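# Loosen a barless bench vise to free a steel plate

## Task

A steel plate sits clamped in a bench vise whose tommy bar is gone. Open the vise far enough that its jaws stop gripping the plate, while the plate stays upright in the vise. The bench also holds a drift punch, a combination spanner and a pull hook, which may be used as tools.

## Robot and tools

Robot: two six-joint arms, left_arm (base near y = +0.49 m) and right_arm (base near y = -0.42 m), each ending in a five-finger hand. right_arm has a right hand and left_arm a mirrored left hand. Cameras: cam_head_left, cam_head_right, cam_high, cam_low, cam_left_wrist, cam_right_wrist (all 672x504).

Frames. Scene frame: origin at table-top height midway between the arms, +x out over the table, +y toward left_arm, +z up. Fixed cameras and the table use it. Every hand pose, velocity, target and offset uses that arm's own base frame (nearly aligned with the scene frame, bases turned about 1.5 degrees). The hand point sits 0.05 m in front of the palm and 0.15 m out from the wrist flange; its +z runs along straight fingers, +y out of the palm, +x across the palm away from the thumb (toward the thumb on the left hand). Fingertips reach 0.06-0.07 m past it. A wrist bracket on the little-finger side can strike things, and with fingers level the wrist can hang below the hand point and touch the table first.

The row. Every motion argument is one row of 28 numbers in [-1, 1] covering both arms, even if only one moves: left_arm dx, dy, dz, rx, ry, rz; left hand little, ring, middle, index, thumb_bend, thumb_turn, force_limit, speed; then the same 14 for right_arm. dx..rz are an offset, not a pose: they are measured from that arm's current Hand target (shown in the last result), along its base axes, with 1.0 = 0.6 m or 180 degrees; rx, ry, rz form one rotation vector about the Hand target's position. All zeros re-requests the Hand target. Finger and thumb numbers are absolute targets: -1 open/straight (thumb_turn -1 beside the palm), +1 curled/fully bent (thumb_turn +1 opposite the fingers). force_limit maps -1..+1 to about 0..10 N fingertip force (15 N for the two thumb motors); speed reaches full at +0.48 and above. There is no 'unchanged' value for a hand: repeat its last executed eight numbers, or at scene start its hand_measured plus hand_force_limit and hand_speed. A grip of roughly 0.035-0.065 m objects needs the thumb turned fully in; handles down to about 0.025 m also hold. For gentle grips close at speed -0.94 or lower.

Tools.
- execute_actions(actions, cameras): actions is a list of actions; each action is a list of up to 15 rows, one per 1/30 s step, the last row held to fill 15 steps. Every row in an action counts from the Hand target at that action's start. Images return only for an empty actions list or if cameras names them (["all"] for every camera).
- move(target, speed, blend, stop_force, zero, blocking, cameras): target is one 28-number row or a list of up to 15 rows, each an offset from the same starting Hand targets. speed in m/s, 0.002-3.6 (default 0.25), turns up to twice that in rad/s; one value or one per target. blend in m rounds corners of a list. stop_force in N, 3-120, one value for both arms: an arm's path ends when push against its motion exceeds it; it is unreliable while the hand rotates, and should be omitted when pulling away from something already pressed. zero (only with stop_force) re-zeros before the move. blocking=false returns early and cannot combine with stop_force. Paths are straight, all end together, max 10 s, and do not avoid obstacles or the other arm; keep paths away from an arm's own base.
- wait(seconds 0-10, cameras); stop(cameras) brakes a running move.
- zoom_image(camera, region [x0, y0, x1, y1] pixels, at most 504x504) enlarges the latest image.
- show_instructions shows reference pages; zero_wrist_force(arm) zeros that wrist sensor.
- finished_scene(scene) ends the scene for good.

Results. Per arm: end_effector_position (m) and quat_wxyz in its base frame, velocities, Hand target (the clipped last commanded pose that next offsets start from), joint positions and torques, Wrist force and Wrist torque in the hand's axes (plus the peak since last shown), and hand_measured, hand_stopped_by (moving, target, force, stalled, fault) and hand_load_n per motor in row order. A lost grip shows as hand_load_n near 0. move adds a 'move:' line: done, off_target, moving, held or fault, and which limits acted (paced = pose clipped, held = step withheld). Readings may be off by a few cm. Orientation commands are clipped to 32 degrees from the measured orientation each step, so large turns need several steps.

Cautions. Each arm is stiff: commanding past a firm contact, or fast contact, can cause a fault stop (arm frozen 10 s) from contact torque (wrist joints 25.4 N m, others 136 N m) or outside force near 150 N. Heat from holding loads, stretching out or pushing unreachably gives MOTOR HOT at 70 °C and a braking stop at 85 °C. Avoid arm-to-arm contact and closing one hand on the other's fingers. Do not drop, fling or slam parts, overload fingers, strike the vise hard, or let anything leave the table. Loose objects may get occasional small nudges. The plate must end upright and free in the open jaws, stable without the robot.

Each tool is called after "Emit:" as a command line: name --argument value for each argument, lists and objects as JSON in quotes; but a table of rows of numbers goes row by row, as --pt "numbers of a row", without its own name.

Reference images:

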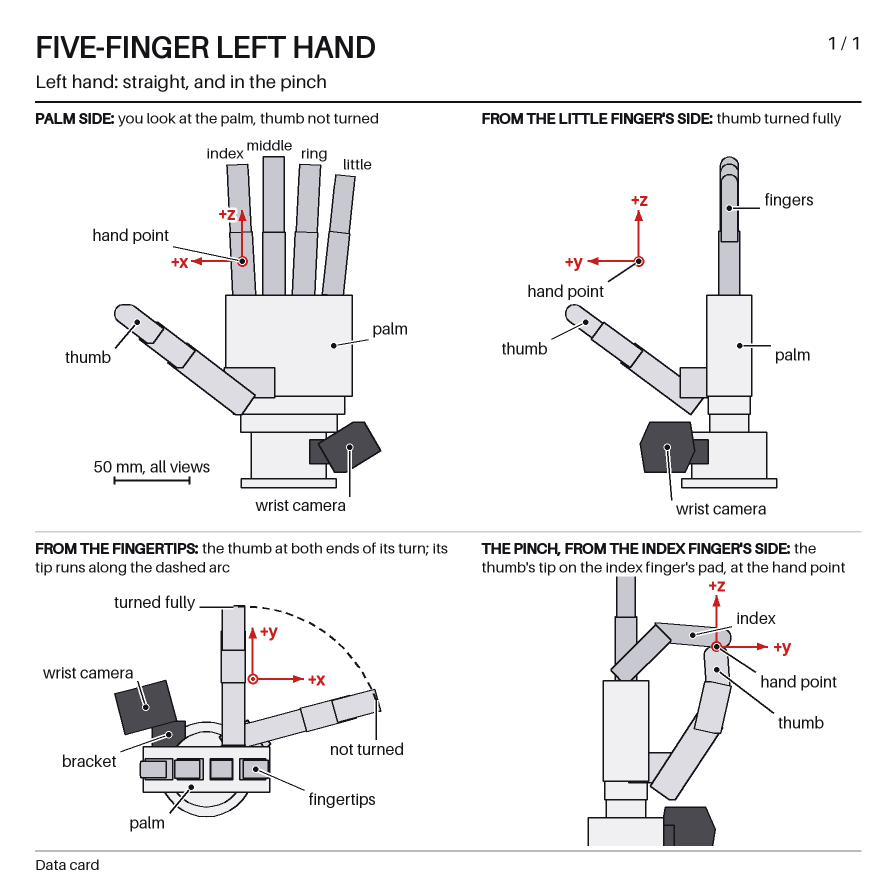

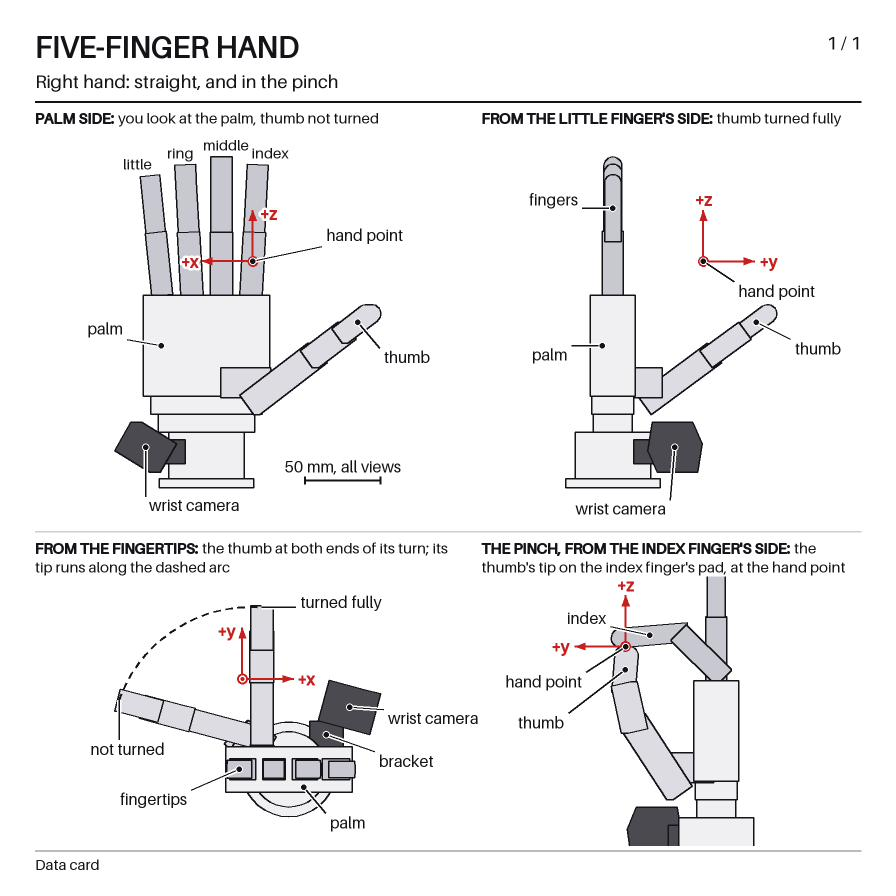

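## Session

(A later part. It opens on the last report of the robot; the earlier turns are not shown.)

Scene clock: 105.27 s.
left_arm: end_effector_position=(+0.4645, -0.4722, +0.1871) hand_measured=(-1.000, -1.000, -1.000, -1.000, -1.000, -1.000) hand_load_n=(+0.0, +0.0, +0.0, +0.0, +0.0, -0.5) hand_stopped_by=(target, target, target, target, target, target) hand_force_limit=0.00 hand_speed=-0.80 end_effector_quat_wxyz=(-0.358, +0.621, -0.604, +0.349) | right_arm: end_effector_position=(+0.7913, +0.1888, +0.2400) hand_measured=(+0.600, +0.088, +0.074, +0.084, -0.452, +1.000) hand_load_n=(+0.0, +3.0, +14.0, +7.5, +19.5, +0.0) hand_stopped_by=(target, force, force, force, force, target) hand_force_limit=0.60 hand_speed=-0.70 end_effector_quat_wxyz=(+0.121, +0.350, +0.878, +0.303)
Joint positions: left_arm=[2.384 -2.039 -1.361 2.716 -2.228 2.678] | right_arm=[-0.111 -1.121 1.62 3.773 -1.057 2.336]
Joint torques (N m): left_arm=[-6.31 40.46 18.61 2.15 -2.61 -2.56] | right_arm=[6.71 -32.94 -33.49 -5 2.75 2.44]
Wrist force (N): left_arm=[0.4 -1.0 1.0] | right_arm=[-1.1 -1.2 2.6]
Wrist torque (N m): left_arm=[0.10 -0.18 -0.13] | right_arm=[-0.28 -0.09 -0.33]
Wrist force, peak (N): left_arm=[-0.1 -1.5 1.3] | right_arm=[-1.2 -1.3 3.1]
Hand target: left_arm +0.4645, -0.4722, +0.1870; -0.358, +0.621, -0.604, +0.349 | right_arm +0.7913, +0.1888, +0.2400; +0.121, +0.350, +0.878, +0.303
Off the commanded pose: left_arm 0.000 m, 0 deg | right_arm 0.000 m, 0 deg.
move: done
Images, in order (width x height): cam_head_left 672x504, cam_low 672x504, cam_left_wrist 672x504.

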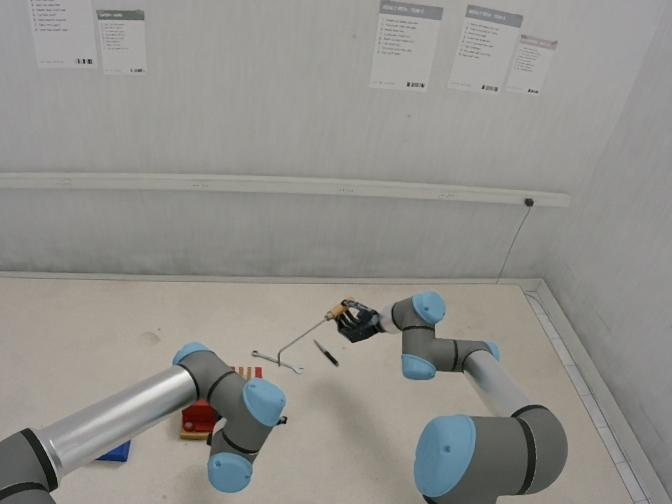

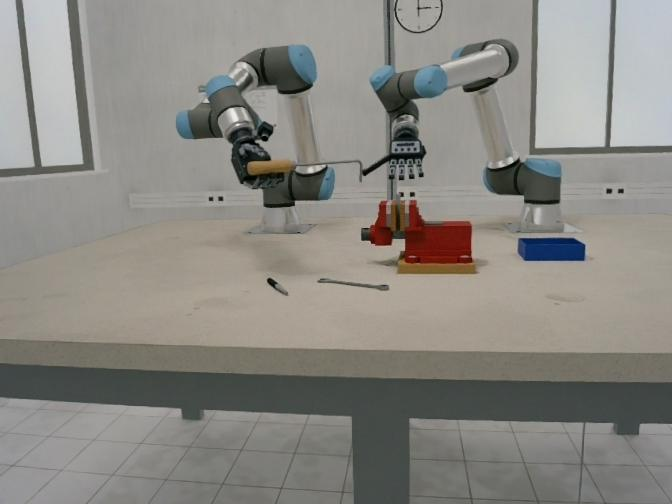

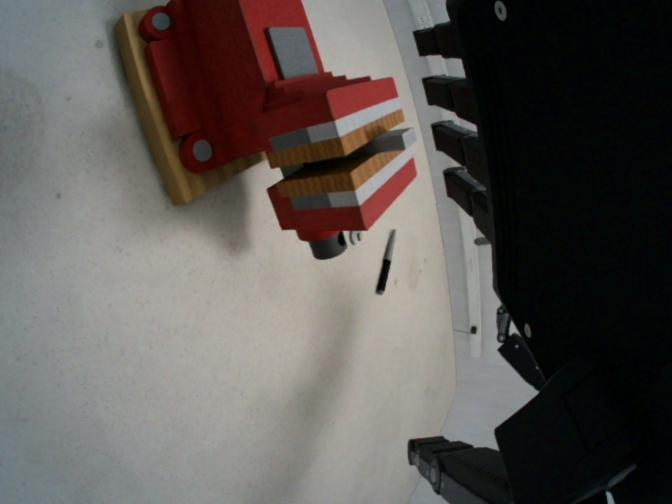

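Emit:
move --target '[0,0,0,0,0,0,-1,-1,-1,-1,-1,-1,0,-0.8,0,0,-0.0833,0,0,0,0.6,0.6,0.6,0.6,-0.1,1,0.6,-0.7]' --speed 0.1 --cameras '["cam_left_wrist","cam_low","cam_high"]'

Emit:
zoom_image --camera "cam_low" --region '[320, 150, 420, 260]'

Emit:
zoom_image --camera "cam_left_wrist" --region '[300, 190, 460, 310]'

Emit:
zoom_image --camera "cam_high" --region '[240, 240, 360, 420]'

Scene clock: 108.10 s.
left_arm: end_effector_position=(+0.4645, -0.4722, +0.1870) hand_measured=(-1.000, -1.000, -1.000, -1.000, -1.000, -1.000) hand_load_n=(+0.0, +0.0, +0.0, -0.5, +0.0, +0.0) hand_stopped_by=(target, target, target, target, target, target) hand_force_limit=0.00 hand_speed=-0.80 end_effector_quat_wxyz=(-0.358, +0.621, -0.604, +0.349) | right_arm: end_effector_position=(+0.7913, +0.1888, +0.1899) hand_measured=(+0.600, +0.088, +0.074, +0.084, -0.452, +1.000) hand_load_n=(+0.0, +3.0, +14.0, +7.5, +19.5, +0.5) hand_stopped_by=(target, force, force, force, force, target) hand_force_limit=0.60 hand_speed=-0.70 end_effector_quat_wxyz=(+0.121, +0.350, +0.878, +0.303)
Joint positions: left_arm=[2.384 -2.039 -1.361 2.716 -2.228 2.678] | right_arm=[-0.111 -1.059 1.671 3.659 -1.057 2.335]
Joint torques (N m): left_arm=[-6.69 34.1 13.21 1.34 -2.58 -2.55] | right_arm=[2.09 -42 -32.78 -2.11 1.45 2.36]
Wrist force (N): left_arm=[0.4 -1.3 1.4] | right_arm=[-1.3 -1.2 2.7]
Wrist torque (N m): left_arm=[0.03 -0.17 -0.13] | right_arm=[-0.27 -0.06 -0.34]
Wrist force, peak (N): left_arm=[0.5 -1.5 1.2] | right_arm=[-1.3 -2.1 3.4]
Hand target: left_arm +0.4645, -0.4722, +0.1870; -0.358, +0.621, -0.604, +0.349 | right_arm +0.7913, +0.1888, +0.1900; +0.121, +0.350, +0.878, +0.303
Off the commanded pose: left_arm 0.000 m, 0 deg | right_arm 0.000 m, 0 deg.
move: done
Images, in order (width x height): cam_high 672x504, cam_low 672x504, cam_left_wrist 672x504.

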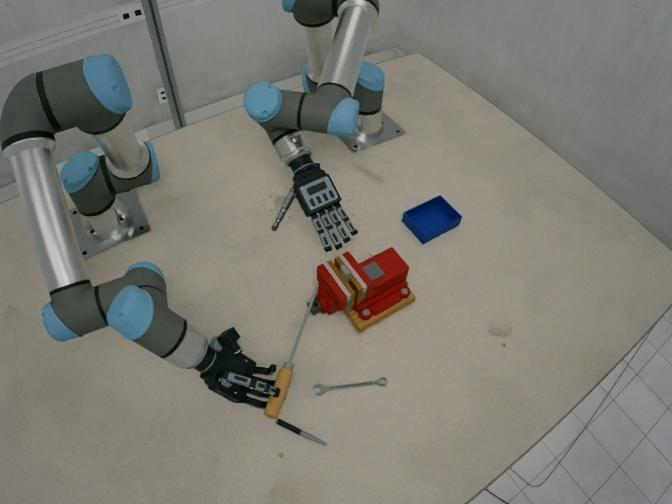

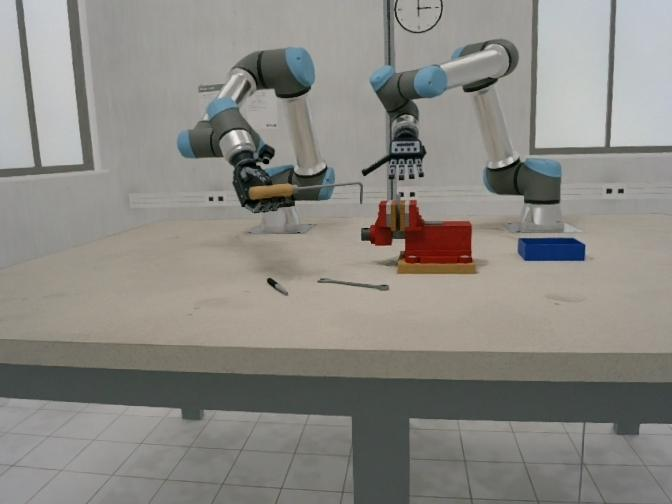

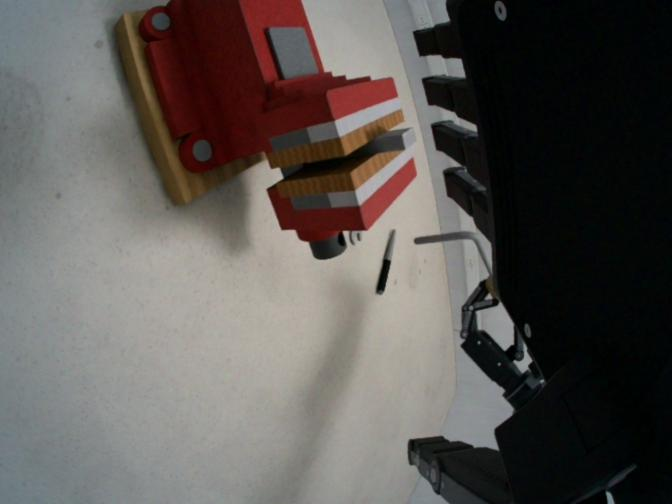

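Scaled by 4.582 from the camera's 672x504 image, which has a finer 960x720 frame.

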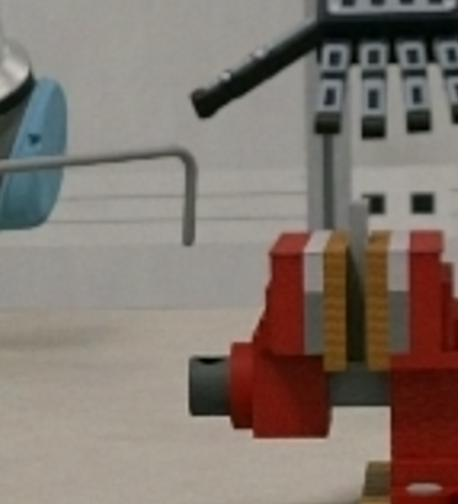

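Scaled by 3.150 from the camera's 672x504 image, which has a finer 960x720 frame.

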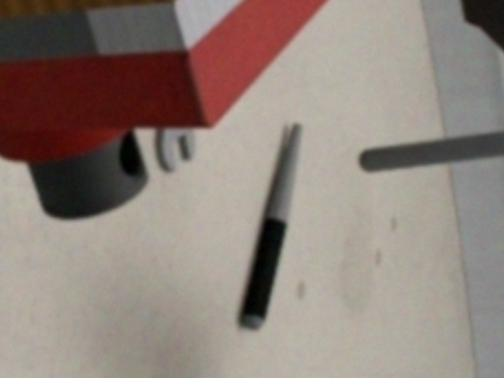

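Scaled by 2.800 from the camera's 672x504 image, which has a finer 960x720 frame.

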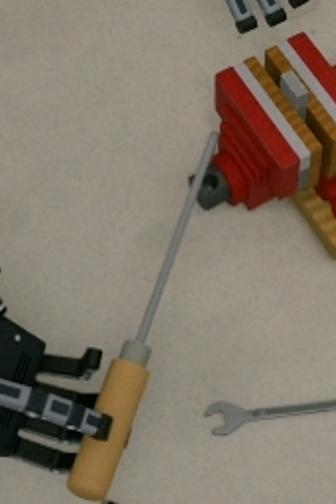

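Emit:
move --target '[0,0,0,0,0,0,-1,-1,-1,-1,-1,-1,0,-0.8,0,0,-0.075,0,0,0,0.6,0.6,0.6,0.6,-0.1,1,0.6,-0.7]' --speed 0.08 --stop_force 8 --cameras '["cam_left_wrist","cam_low","cam_high"]'

Emit:
zoom_image --camera "cam_low" --region '[320, 150, 420, 260]'

Emit:
zoom_image --camera "cam_left_wrist" --region '[300, 190, 460, 310]'

Emit:
zoom_image --camera "cam_high" --region '[280, 260, 360, 340]'

Scene clock: 110.43 s.
left_arm: end_effector_position=(+0.4645, -0.4722, +0.1870) hand_measured=(-1.000, -1.000, -1.000, -1.000, -1.000, -1.000) hand_load_n=(+0.0, +0.0, +0.0, +0.0, +0.0, +0.0) hand_stopped_by=(target, target, target, target, target, target) hand_force_limit=0.00 hand_speed=-0.80 end_effector_quat_wxyz=(-0.358, +0.621, -0.604, +0.349) | right_arm: end_effector_position=(+0.7913, +0.1888, +0.1450) hand_measured=(+0.600, +0.088, +0.074, +0.084, -0.452, +1.000) hand_load_n=(+0.0, +3.0, +14.5, +7.5, +19.5, +0.0) hand_stopped_by=(target, force, force, force, force, target) hand_force_limit=0.60 hand_speed=-0.70 end_effector_quat_wxyz=(+0.121, +0.350, +0.878, +0.303)
Joint positions: left_arm=[2.384 -2.039 -1.361 2.716 -2.228 2.678] | right_arm=[-0.111 -0.993 1.705 3.56 -1.057 2.336]
Joint torques (N m): left_arm=[-6.77 34.53 19.97 -1.39 -2.6 -2.64] | right_arm=[3.02 -43.16 -30.93 -4.5 -1.04 2.62]
Wrist force (N): left_arm=[0.1 -1.1 1.4] | right_arm=[-1.2 -1.3 2.7]
Wrist torque (N m): left_arm=[0.07 -0.13 -0.16] | right_arm=[-0.29 -0.08 -0.34]
Wrist force, peak (N): left_arm=[0.1 -1.5 1.4] | right_arm=[-1.1 -2.0 3.4]
Hand target: left_arm +0.4645, -0.4722, +0.1870; -0.358, +0.621, -0.604, +0.349 | right_arm +0.7913, +0.1888, +0.1450; +0.121, +0.350, +0.878, +0.303
Off the commanded pose: left_arm 0.000 m, 0 deg | right_arm 0.000 m, 0 deg.
move: done
Images, in order (width x height): cam_high 672x504, cam_low 672x504, cam_left_wrist 672x504.

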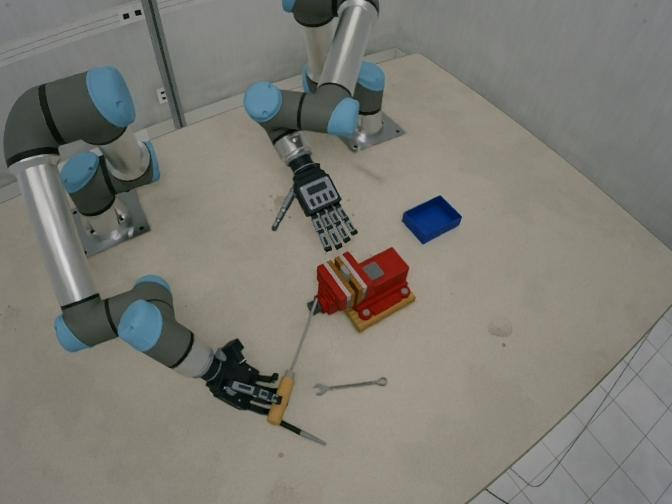

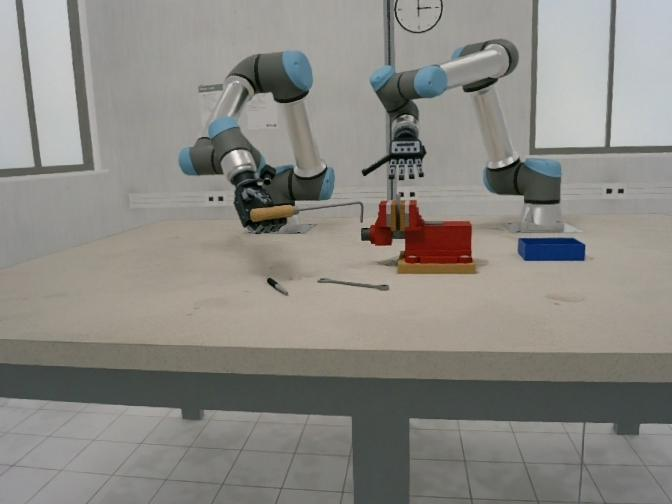

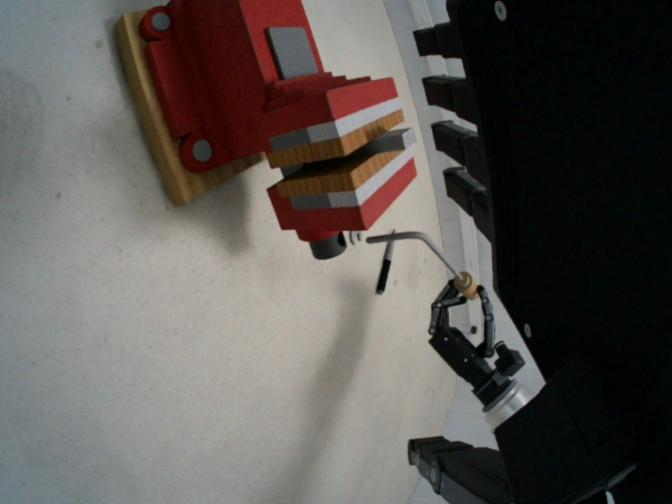

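Scaled by 4.582 from the camera's 672x504 image, which has a finer 960x720 frame.

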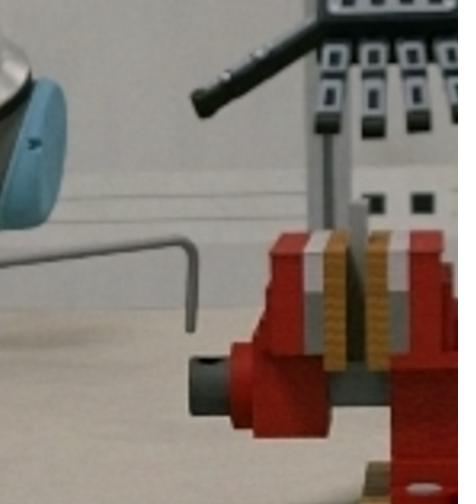

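Scaled by 3.150 from the camera's 672x504 image, which has a finer 960x720 frame.

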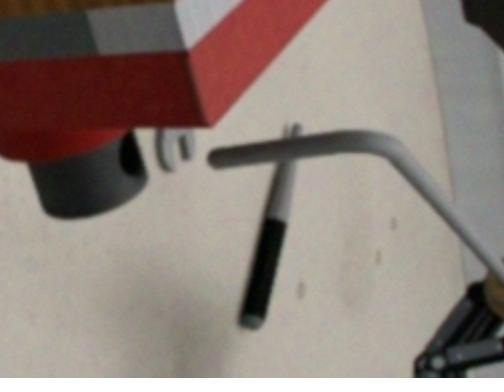

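Scaled by 6.300 from the camera's 672x504 image, which has a finer 960x720 frame.

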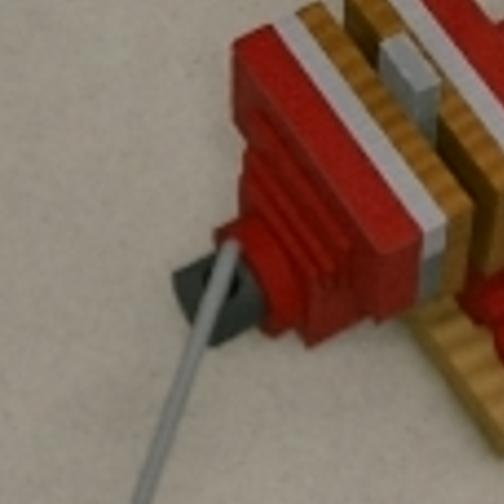

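Emit:
move --target '[0,0,0,0,0,0,-1,-1,-1,-1,-1,-1,0,-0.8,-0.0338,0.017,0,0,0,0,0.6,0.6,0.6,0.6,-0.1,1,0.6,-0.7]' --speed 0.08 --stop_force 8 --cameras '["cam_left_wrist","cam_low","cam_high"]'

Emit:
zoom_image --camera "cam_low" --region '[340, 190, 400, 250]'

Emit:
zoom_image --camera "cam_left_wrist" --region '[300, 200, 420, 290]'

Emit:
zoom_image --camera "cam_high" --region '[290, 270, 350, 330]'

Scene clock: 116.90 s.
left_arm: end_effector_position=(+0.4645, -0.4722, +0.1870) hand_measured=(-1.000, -1.000, -1.000, -1.000, -1.000, -1.000) hand_load_n=(-0.5, +0.0, +0.0, +0.0, +0.0, -0.5) hand_stopped_by=(target, target, target, target, target, target) hand_force_limit=0.00 hand_speed=-0.80 end_effector_quat_wxyz=(-0.358, +0.621, -0.604, +0.349) | right_arm: end_effector_position=(+0.7710, +0.1990, +0.1450) hand_measured=(+0.600, +0.088, +0.074, +0.084, -0.452, +1.000) hand_load_n=(+0.0, +2.5, +14.0, +7.5, +19.5, +0.5) hand_stopped_by=(target, force, force, force, force, target) hand_force_limit=0.60 hand_speed=-0.70 end_effector_quat_wxyz=(+0.121, +0.350, +0.878, +0.303)
Joint positions: left_arm=[2.384 -2.039 -1.361 2.716 -2.228 2.678] | right_arm=[-0.098 -1.026 1.766 3.526 -1.063 2.349]
Joint torques (N m): left_arm=[-7.35 35.01 24.68 -2.81 -2.7 -2.45] | right_arm=[-8.53 -33.64 -30.7 -1.07 2.83 -2.34]
Wrist force (N): left_arm=[0.2 -1.4 1.2] | right_arm=[-1.5 -1.2 2.7]
Wrist torque (N m): left_arm=[0.02 -0.14 -0.14] | right_arm=[-0.29 -0.03 -0.43]
Wrist force, peak (N): left_arm=[0.1 -1.4 1.5] | right_arm=[-1.4 -1.6 2.9]
Hand target: left_arm +0.4645, -0.4722, +0.1870; -0.358, +0.621, -0.604, +0.349 | right_arm +0.7710, +0.1990, +0.1450; +0.121, +0.350, +0.878, +0.303
Off the commanded pose: left_arm 0.000 m, 0 deg | right_arm 0.000 m, 0 deg.
move: done
Images, in order (width x height): cam_high 672x504, cam_low 672x504, cam_left_wrist 672x504.

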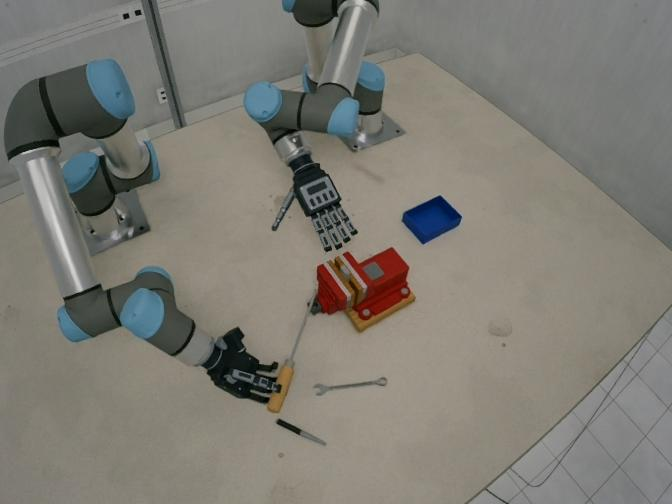

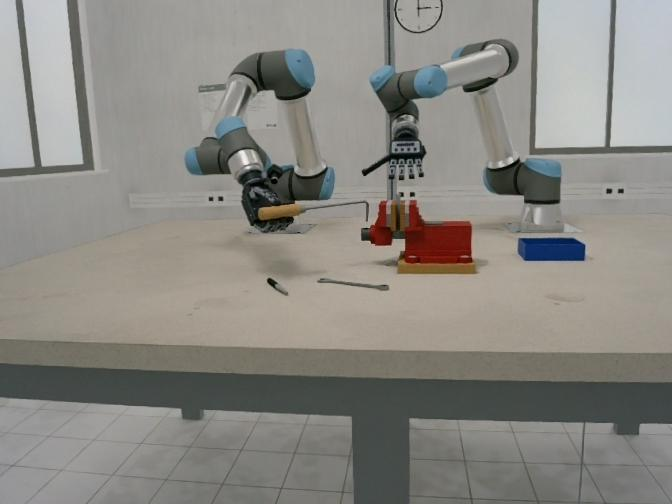

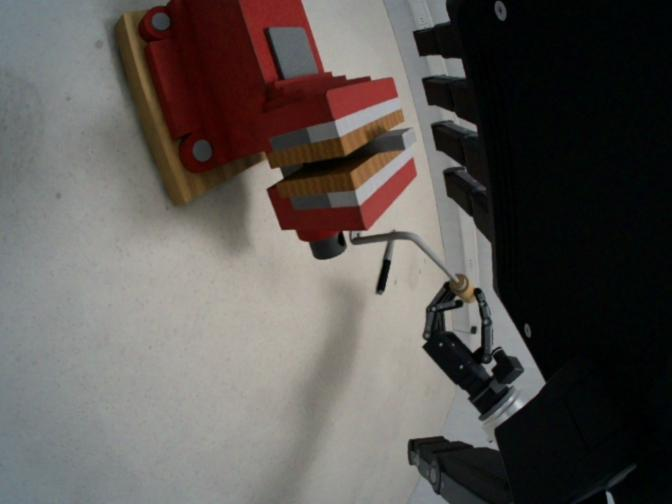

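Scaled by 8.400 from the camera's 672x504 image, which has a finer 960x720 frame.

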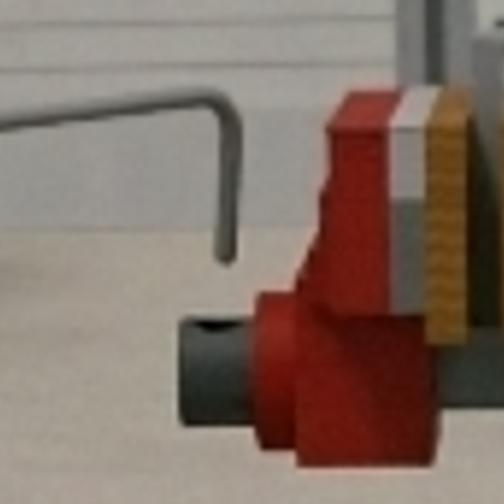

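Scaled by 4.200 from the camera's 672x504 image, which has a finer 960x720 frame.

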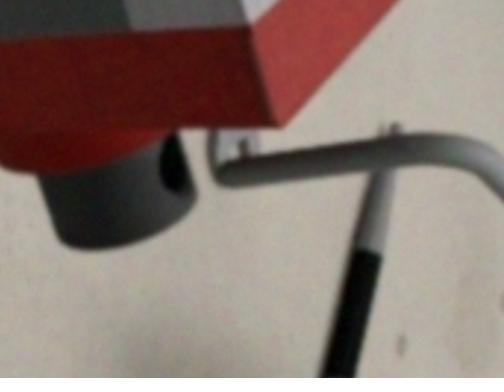

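Scaled by 8.400 from the camera's 672x504 image, which has a finer 960x720 frame.

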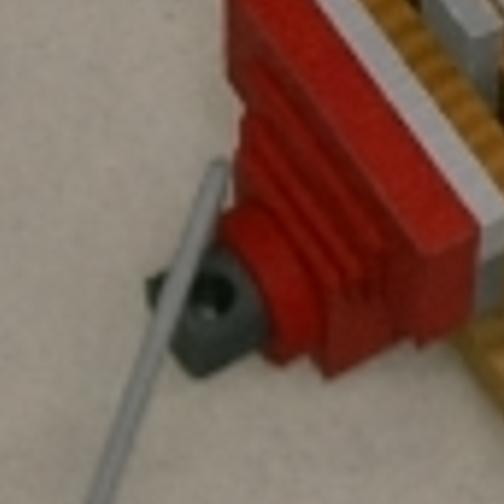

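Emit:
zoom_image --camera "cam_high" --region '[300, 280, 330, 310]'

Emit:
wait --seconds 0 --cameras '["cam_head_left","cam_head_right"]'

Emit:
zoom_image --camera "cam_head_left" --region '[240, 330, 320, 410]'

Emit:
zoom_image --camera "cam_head_right" --region '[230, 330, 310, 410]'

Scaled by 16.800 from the camera's 672x504 image, which has a finer 960x720 frame.

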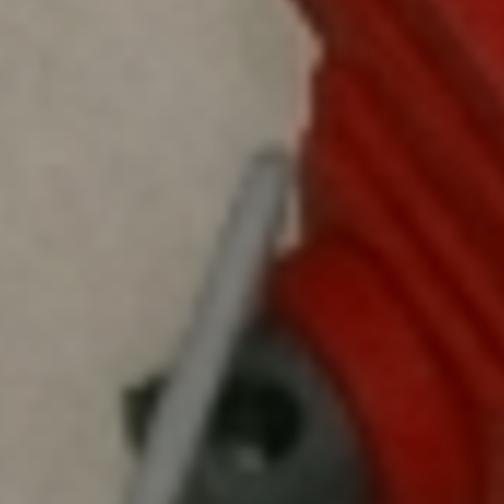

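Scene clock: 118.23 s.
left_arm: end_effector_position=(+0.4645, -0.4722, +0.1870) hand_measured=(-1.000, -1.000, -1.000, -1.000, -1.000, -1.000) hand_load_n=(+0.0, +0.0, +0.0, +0.0, +0.0, +0.0) hand_stopped_by=(target, target, target, target, target, target) hand_force_limit=0.00 hand_speed=-0.80 end_effector_quat_wxyz=(-0.358, +0.621, -0.604, +0.349) | right_arm: end_effector_position=(+0.7710, +0.1990, +0.1450) hand_measured=(+0.600, +0.088, +0.074, +0.084, -0.452, +1.000) hand_load_n=(+0.0, +3.0, +14.0, +7.5, +19.0, +0.0) hand_stopped_by=(target, force, force, force, force, target) hand_force_limit=0.60 hand_speed=-0.70 end_effector_quat_wxyz=(+0.121, +0.350, +0.878, +0.303)
Joint positions: left_arm=[2.384 -2.039 -1.361 2.716 -2.228 2.678] | right_arm=[-0.098 -1.026 1.766 3.526 -1.063 2.349]
Joint torques (N m): left_arm=[-7.35 35.49 24.56 -2.72 -2.69 -2.53] | right_arm=[-9.08 -33.52 -31.89 -1.23 2.75 -2.3]
Wrist force (N): left_arm=[0.3 -1.1 1.1] | right_arm=[-1.4 -1.5 2.5]
Wrist torque (N m): left_arm=[0.07 -0.17 -0.14] | right_arm=[-0.31 -0.04 -0.43]
Wrist force, peak (N): left_arm=[0.2 -1.4 1.4] | right_arm=[-1.4 -1.6 2.7]
Hand target: left_arm +0.4645, -0.4722, +0.1870; -0.358, +0.621, -0.604, +0.349 | right_arm +0.7710, +0.1990, +0.1450; +0.121, +0.350, +0.878, +0.303
Off the commanded pose: left_arm 0.000 m, 0 deg | right_arm 0.000 m, 0 deg.
Images, in order (width x height): cam_head_left 672x504, cam_head_right 672x504.

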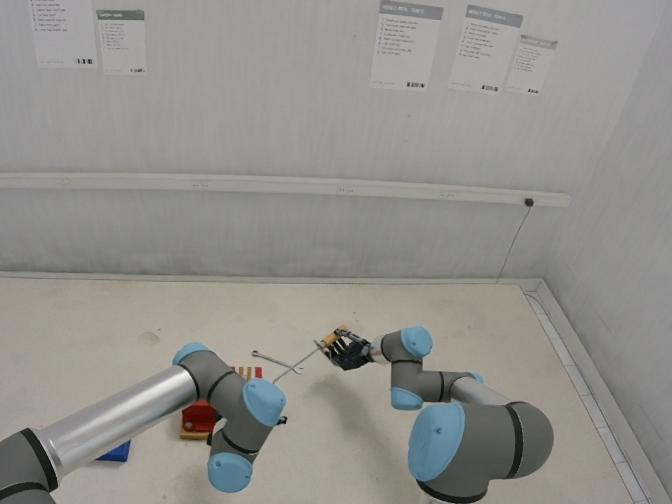

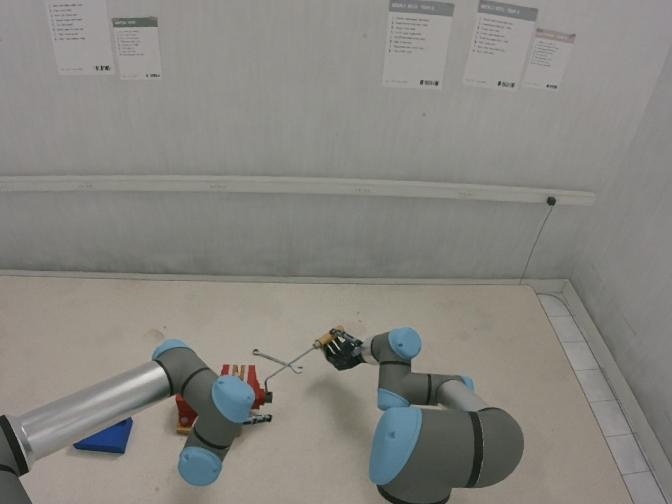

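Scaled by 6.300 from the camera's 672x504 image, which has a finer 960x720 frame.

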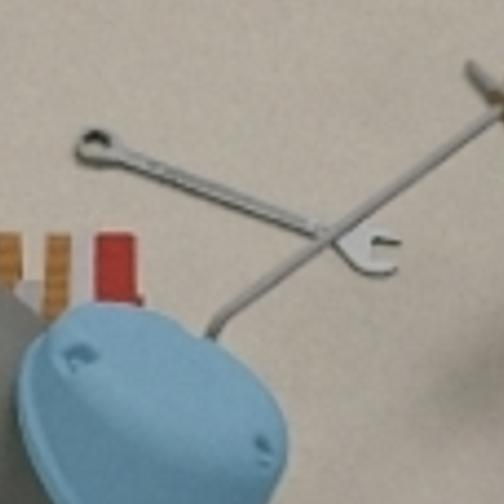

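Scaled by 6.300 from the camera's 672x504 image, which has a finer 960x720 frame.

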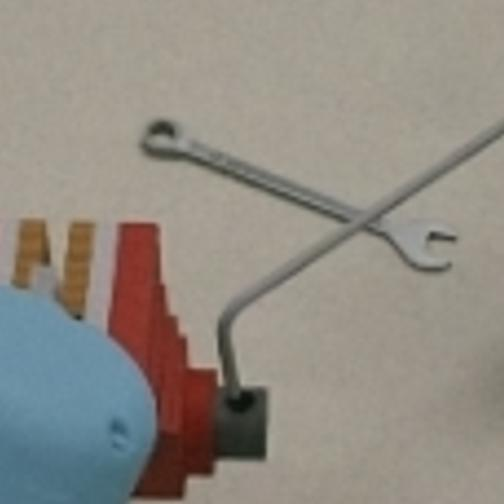

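Emit:
wait --seconds 0 --cameras '["cam_high","cam_head_right","cam_left_wrist"]'

Emit:
zoom_image --camera "cam_high" --region '[305, 280, 335, 310]'

Emit:
zoom_image --camera "cam_head_right" --region '[255, 370, 285, 400]'

Emit:
zoom_image --camera "cam_left_wrist" --region '[320, 210, 440, 300]'

Scene clock: 120.17 s.
left_arm: end_effector_position=(+0.4645, -0.4722, +0.1870) hand_measured=(-1.000, -1.000, -1.000, -1.000, -1.000, -1.000) hand_load_n=(+0.0, +0.0, +0.0, +0.0, +0.0, +0.0) hand_stopped_by=(target, target, target, target, target, target) hand_force_limit=0.00 hand_speed=-0.80 end_effector_quat_wxyz=(-0.358, +0.621, -0.604, +0.349) | right_arm: end_effector_position=(+0.7710, +0.1990, +0.1450) hand_measured=(+0.600, +0.088, +0.074, +0.084, -0.452, +1.000) hand_load_n=(+0.0, +3.0, +14.0, +7.5, +19.5, +0.5) hand_stopped_by=(target, force, force, force, force, target) hand_force_limit=0.60 hand_speed=-0.70 end_effector_quat_wxyz=(+0.121, +0.350, +0.878, +0.303)
Joint positions: left_arm=[2.384 -2.039 -1.361 2.716 -2.228 2.678] | right_arm=[-0.098 -1.026 1.766 3.526 -1.063 2.349]
Joint torques (N m): left_arm=[-6.91 35.04 24.83 -2.61 -2.55 -2.56] | right_arm=[-8.78 -34.23 -30.81 -1.36 2.65 -2.37]
Wrist force (N): left_arm=[-0.2 -1.2 1.1] | right_arm=[-1.4 -1.2 2.7]
Wrist torque (N m): left_arm=[0.06 -0.09 -0.16] | right_arm=[-0.29 -0.04 -0.43]
Wrist force, peak (N): left_arm=[0.1 -1.5 1.3] | right_arm=[-1.2 -1.3 3.0]
Hand target: left_arm +0.4645, -0.4722, +0.1870; -0.358, +0.621, -0.604, +0.349 | right_arm +0.7710, +0.1990, +0.1450; +0.121, +0.350, +0.878, +0.303
Off the commanded pose: left_arm 0.000 m, 0 deg | right_arm 0.000 m, 0 deg.
Images, in order (width x height): cam_head_right 672x504, cam_high 672x504, cam_left_wrist 672x504.

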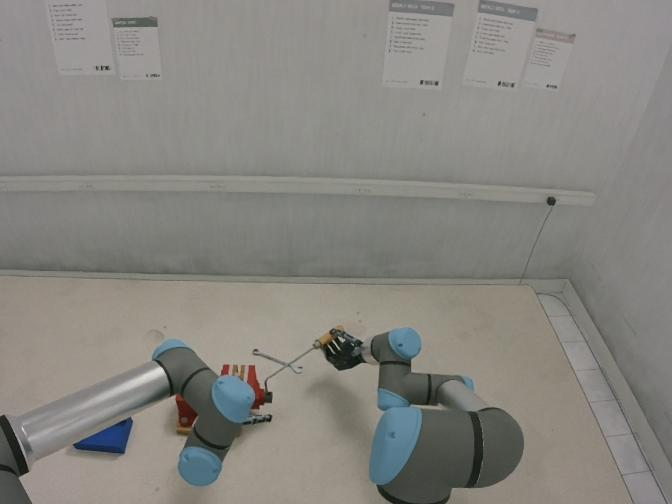

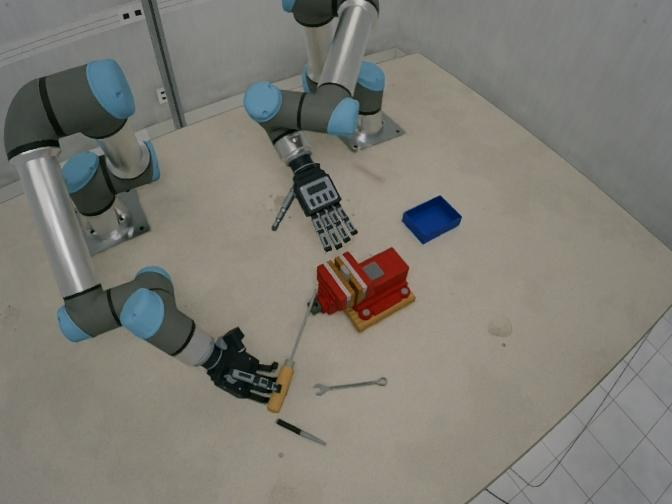

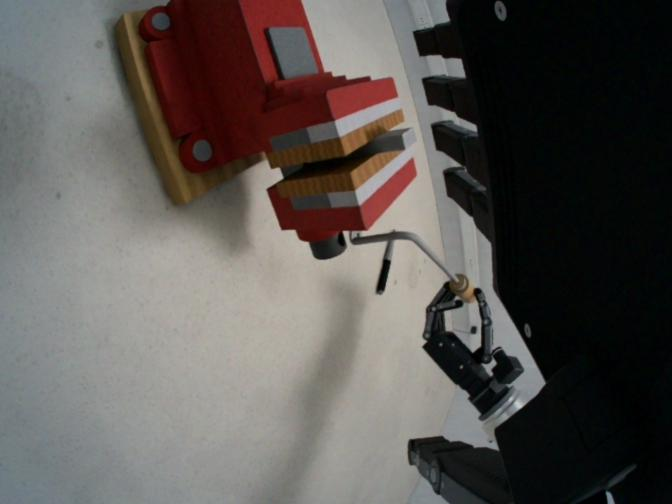

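Scaled by 16.800 from the camera's 672x504 image, which has a finer 960x720 frame.

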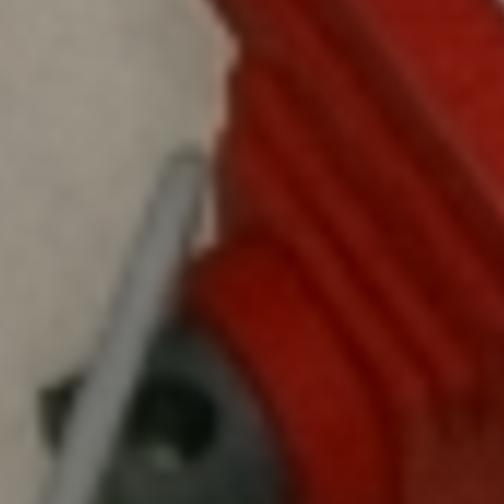

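Scaled by 16.800 from the camera's 672x504 image, which has a finer 960x720 frame.

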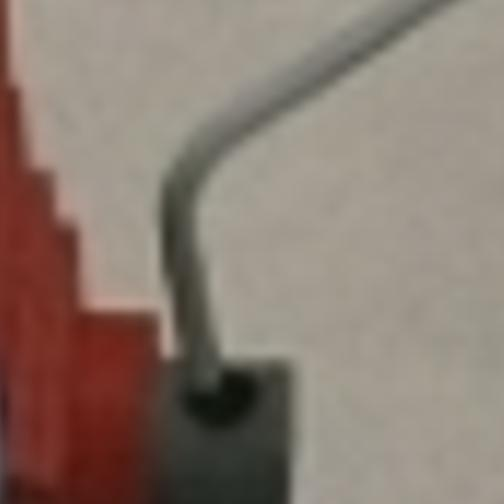

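Scaled by 4.200 from the camera's 672x504 image, which has a finer 960x720 frame.

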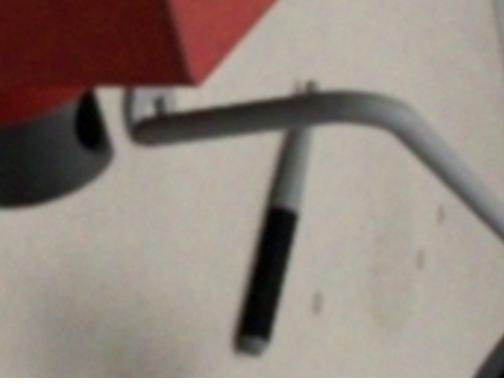

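Emit:
wait --seconds 0 --cameras '["cam_low"]'

Emit:
zoom_image --camera "cam_low" --region '[355, 215, 385, 245]'

Emit:
zoom_image --camera "cam_low" --region '[250, 180, 390, 250]'

Scene clock: 121.50 s.
left_arm: end_effector_position=(+0.4645, -0.4722, +0.1870) hand_measured=(-1.000, -1.000, -1.000, -1.000, -1.000, -1.000) hand_load_n=(-0.5, +0.0, +0.0, -0.5, +0.0, +0.0) hand_stopped_by=(target, target, target, target, target, target) hand_force_limit=0.00 hand_speed=-0.80 end_effector_quat_wxyz=(-0.358, +0.621, -0.604, +0.349) | right_arm: end_effector_position=(+0.7710, +0.1990, +0.1450) hand_measured=(+0.600, +0.088, +0.074, +0.084, -0.452, +1.000) hand_load_n=(+0.0, +3.0, +14.0, +7.5, +19.5, +0.5) hand_stopped_by=(target, force, force, force, force, target) hand_force_limit=0.60 hand_speed=-0.70 end_effector_quat_wxyz=(+0.121, +0.350, +0.878, +0.303)
Joint positions: left_arm=[2.384 -2.039 -1.361 2.716 -2.228 2.678] | right_arm=[-0.098 -1.026 1.766 3.526 -1.063 2.349]
Joint torques (N m): left_arm=[-7.07 36.07 24.82 -2.8 -2.68 -2.55] | right_arm=[-9.02 -33.47 -30.94 -1.47 2.73 -2.38]
Wrist force (N): left_arm=[0.2 -1.5 1.3] | right_arm=[-1.5 -1.2 2.6]
Wrist torque (N m): left_arm=[0.02 -0.14 -0.14] | right_arm=[-0.27 -0.02 -0.43]
Wrist force, peak (N): left_arm=[0.2 -1.5 1.4] | right_arm=[-1.4 -1.1 3.0]
Hand target: left_arm +0.4645, -0.4722, +0.1870; -0.358, +0.621, -0.604, +0.349 | right_arm +0.7710, +0.1990, +0.1450; +0.121, +0.350, +0.878, +0.303
Off the commanded pose: left_arm 0.000 m, 0 deg | right_arm 0.000 m, 0 deg.
Images, in order (width x height): cam_low 672x504.

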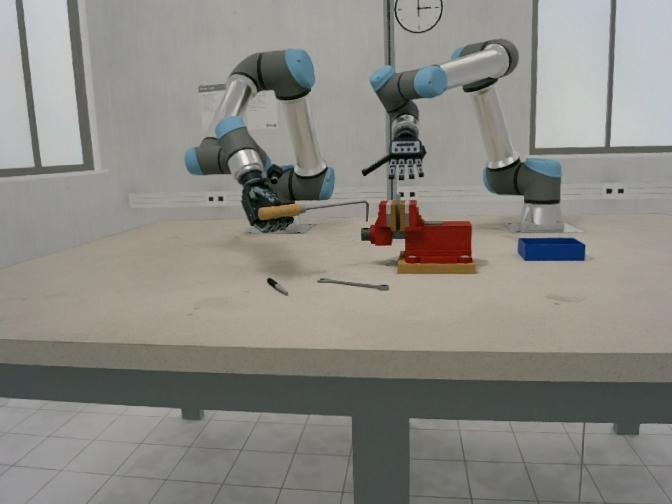

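Scaled by 16.800 from the camera's 672x504 image, which has a finer 960x720 frame.

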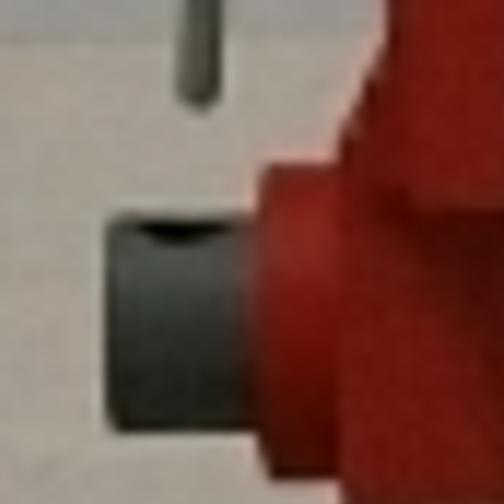

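Scaled by 3.600 from the camera's 672x504 image, which has a finer 960x720 frame.

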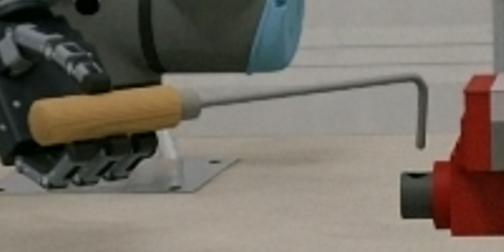

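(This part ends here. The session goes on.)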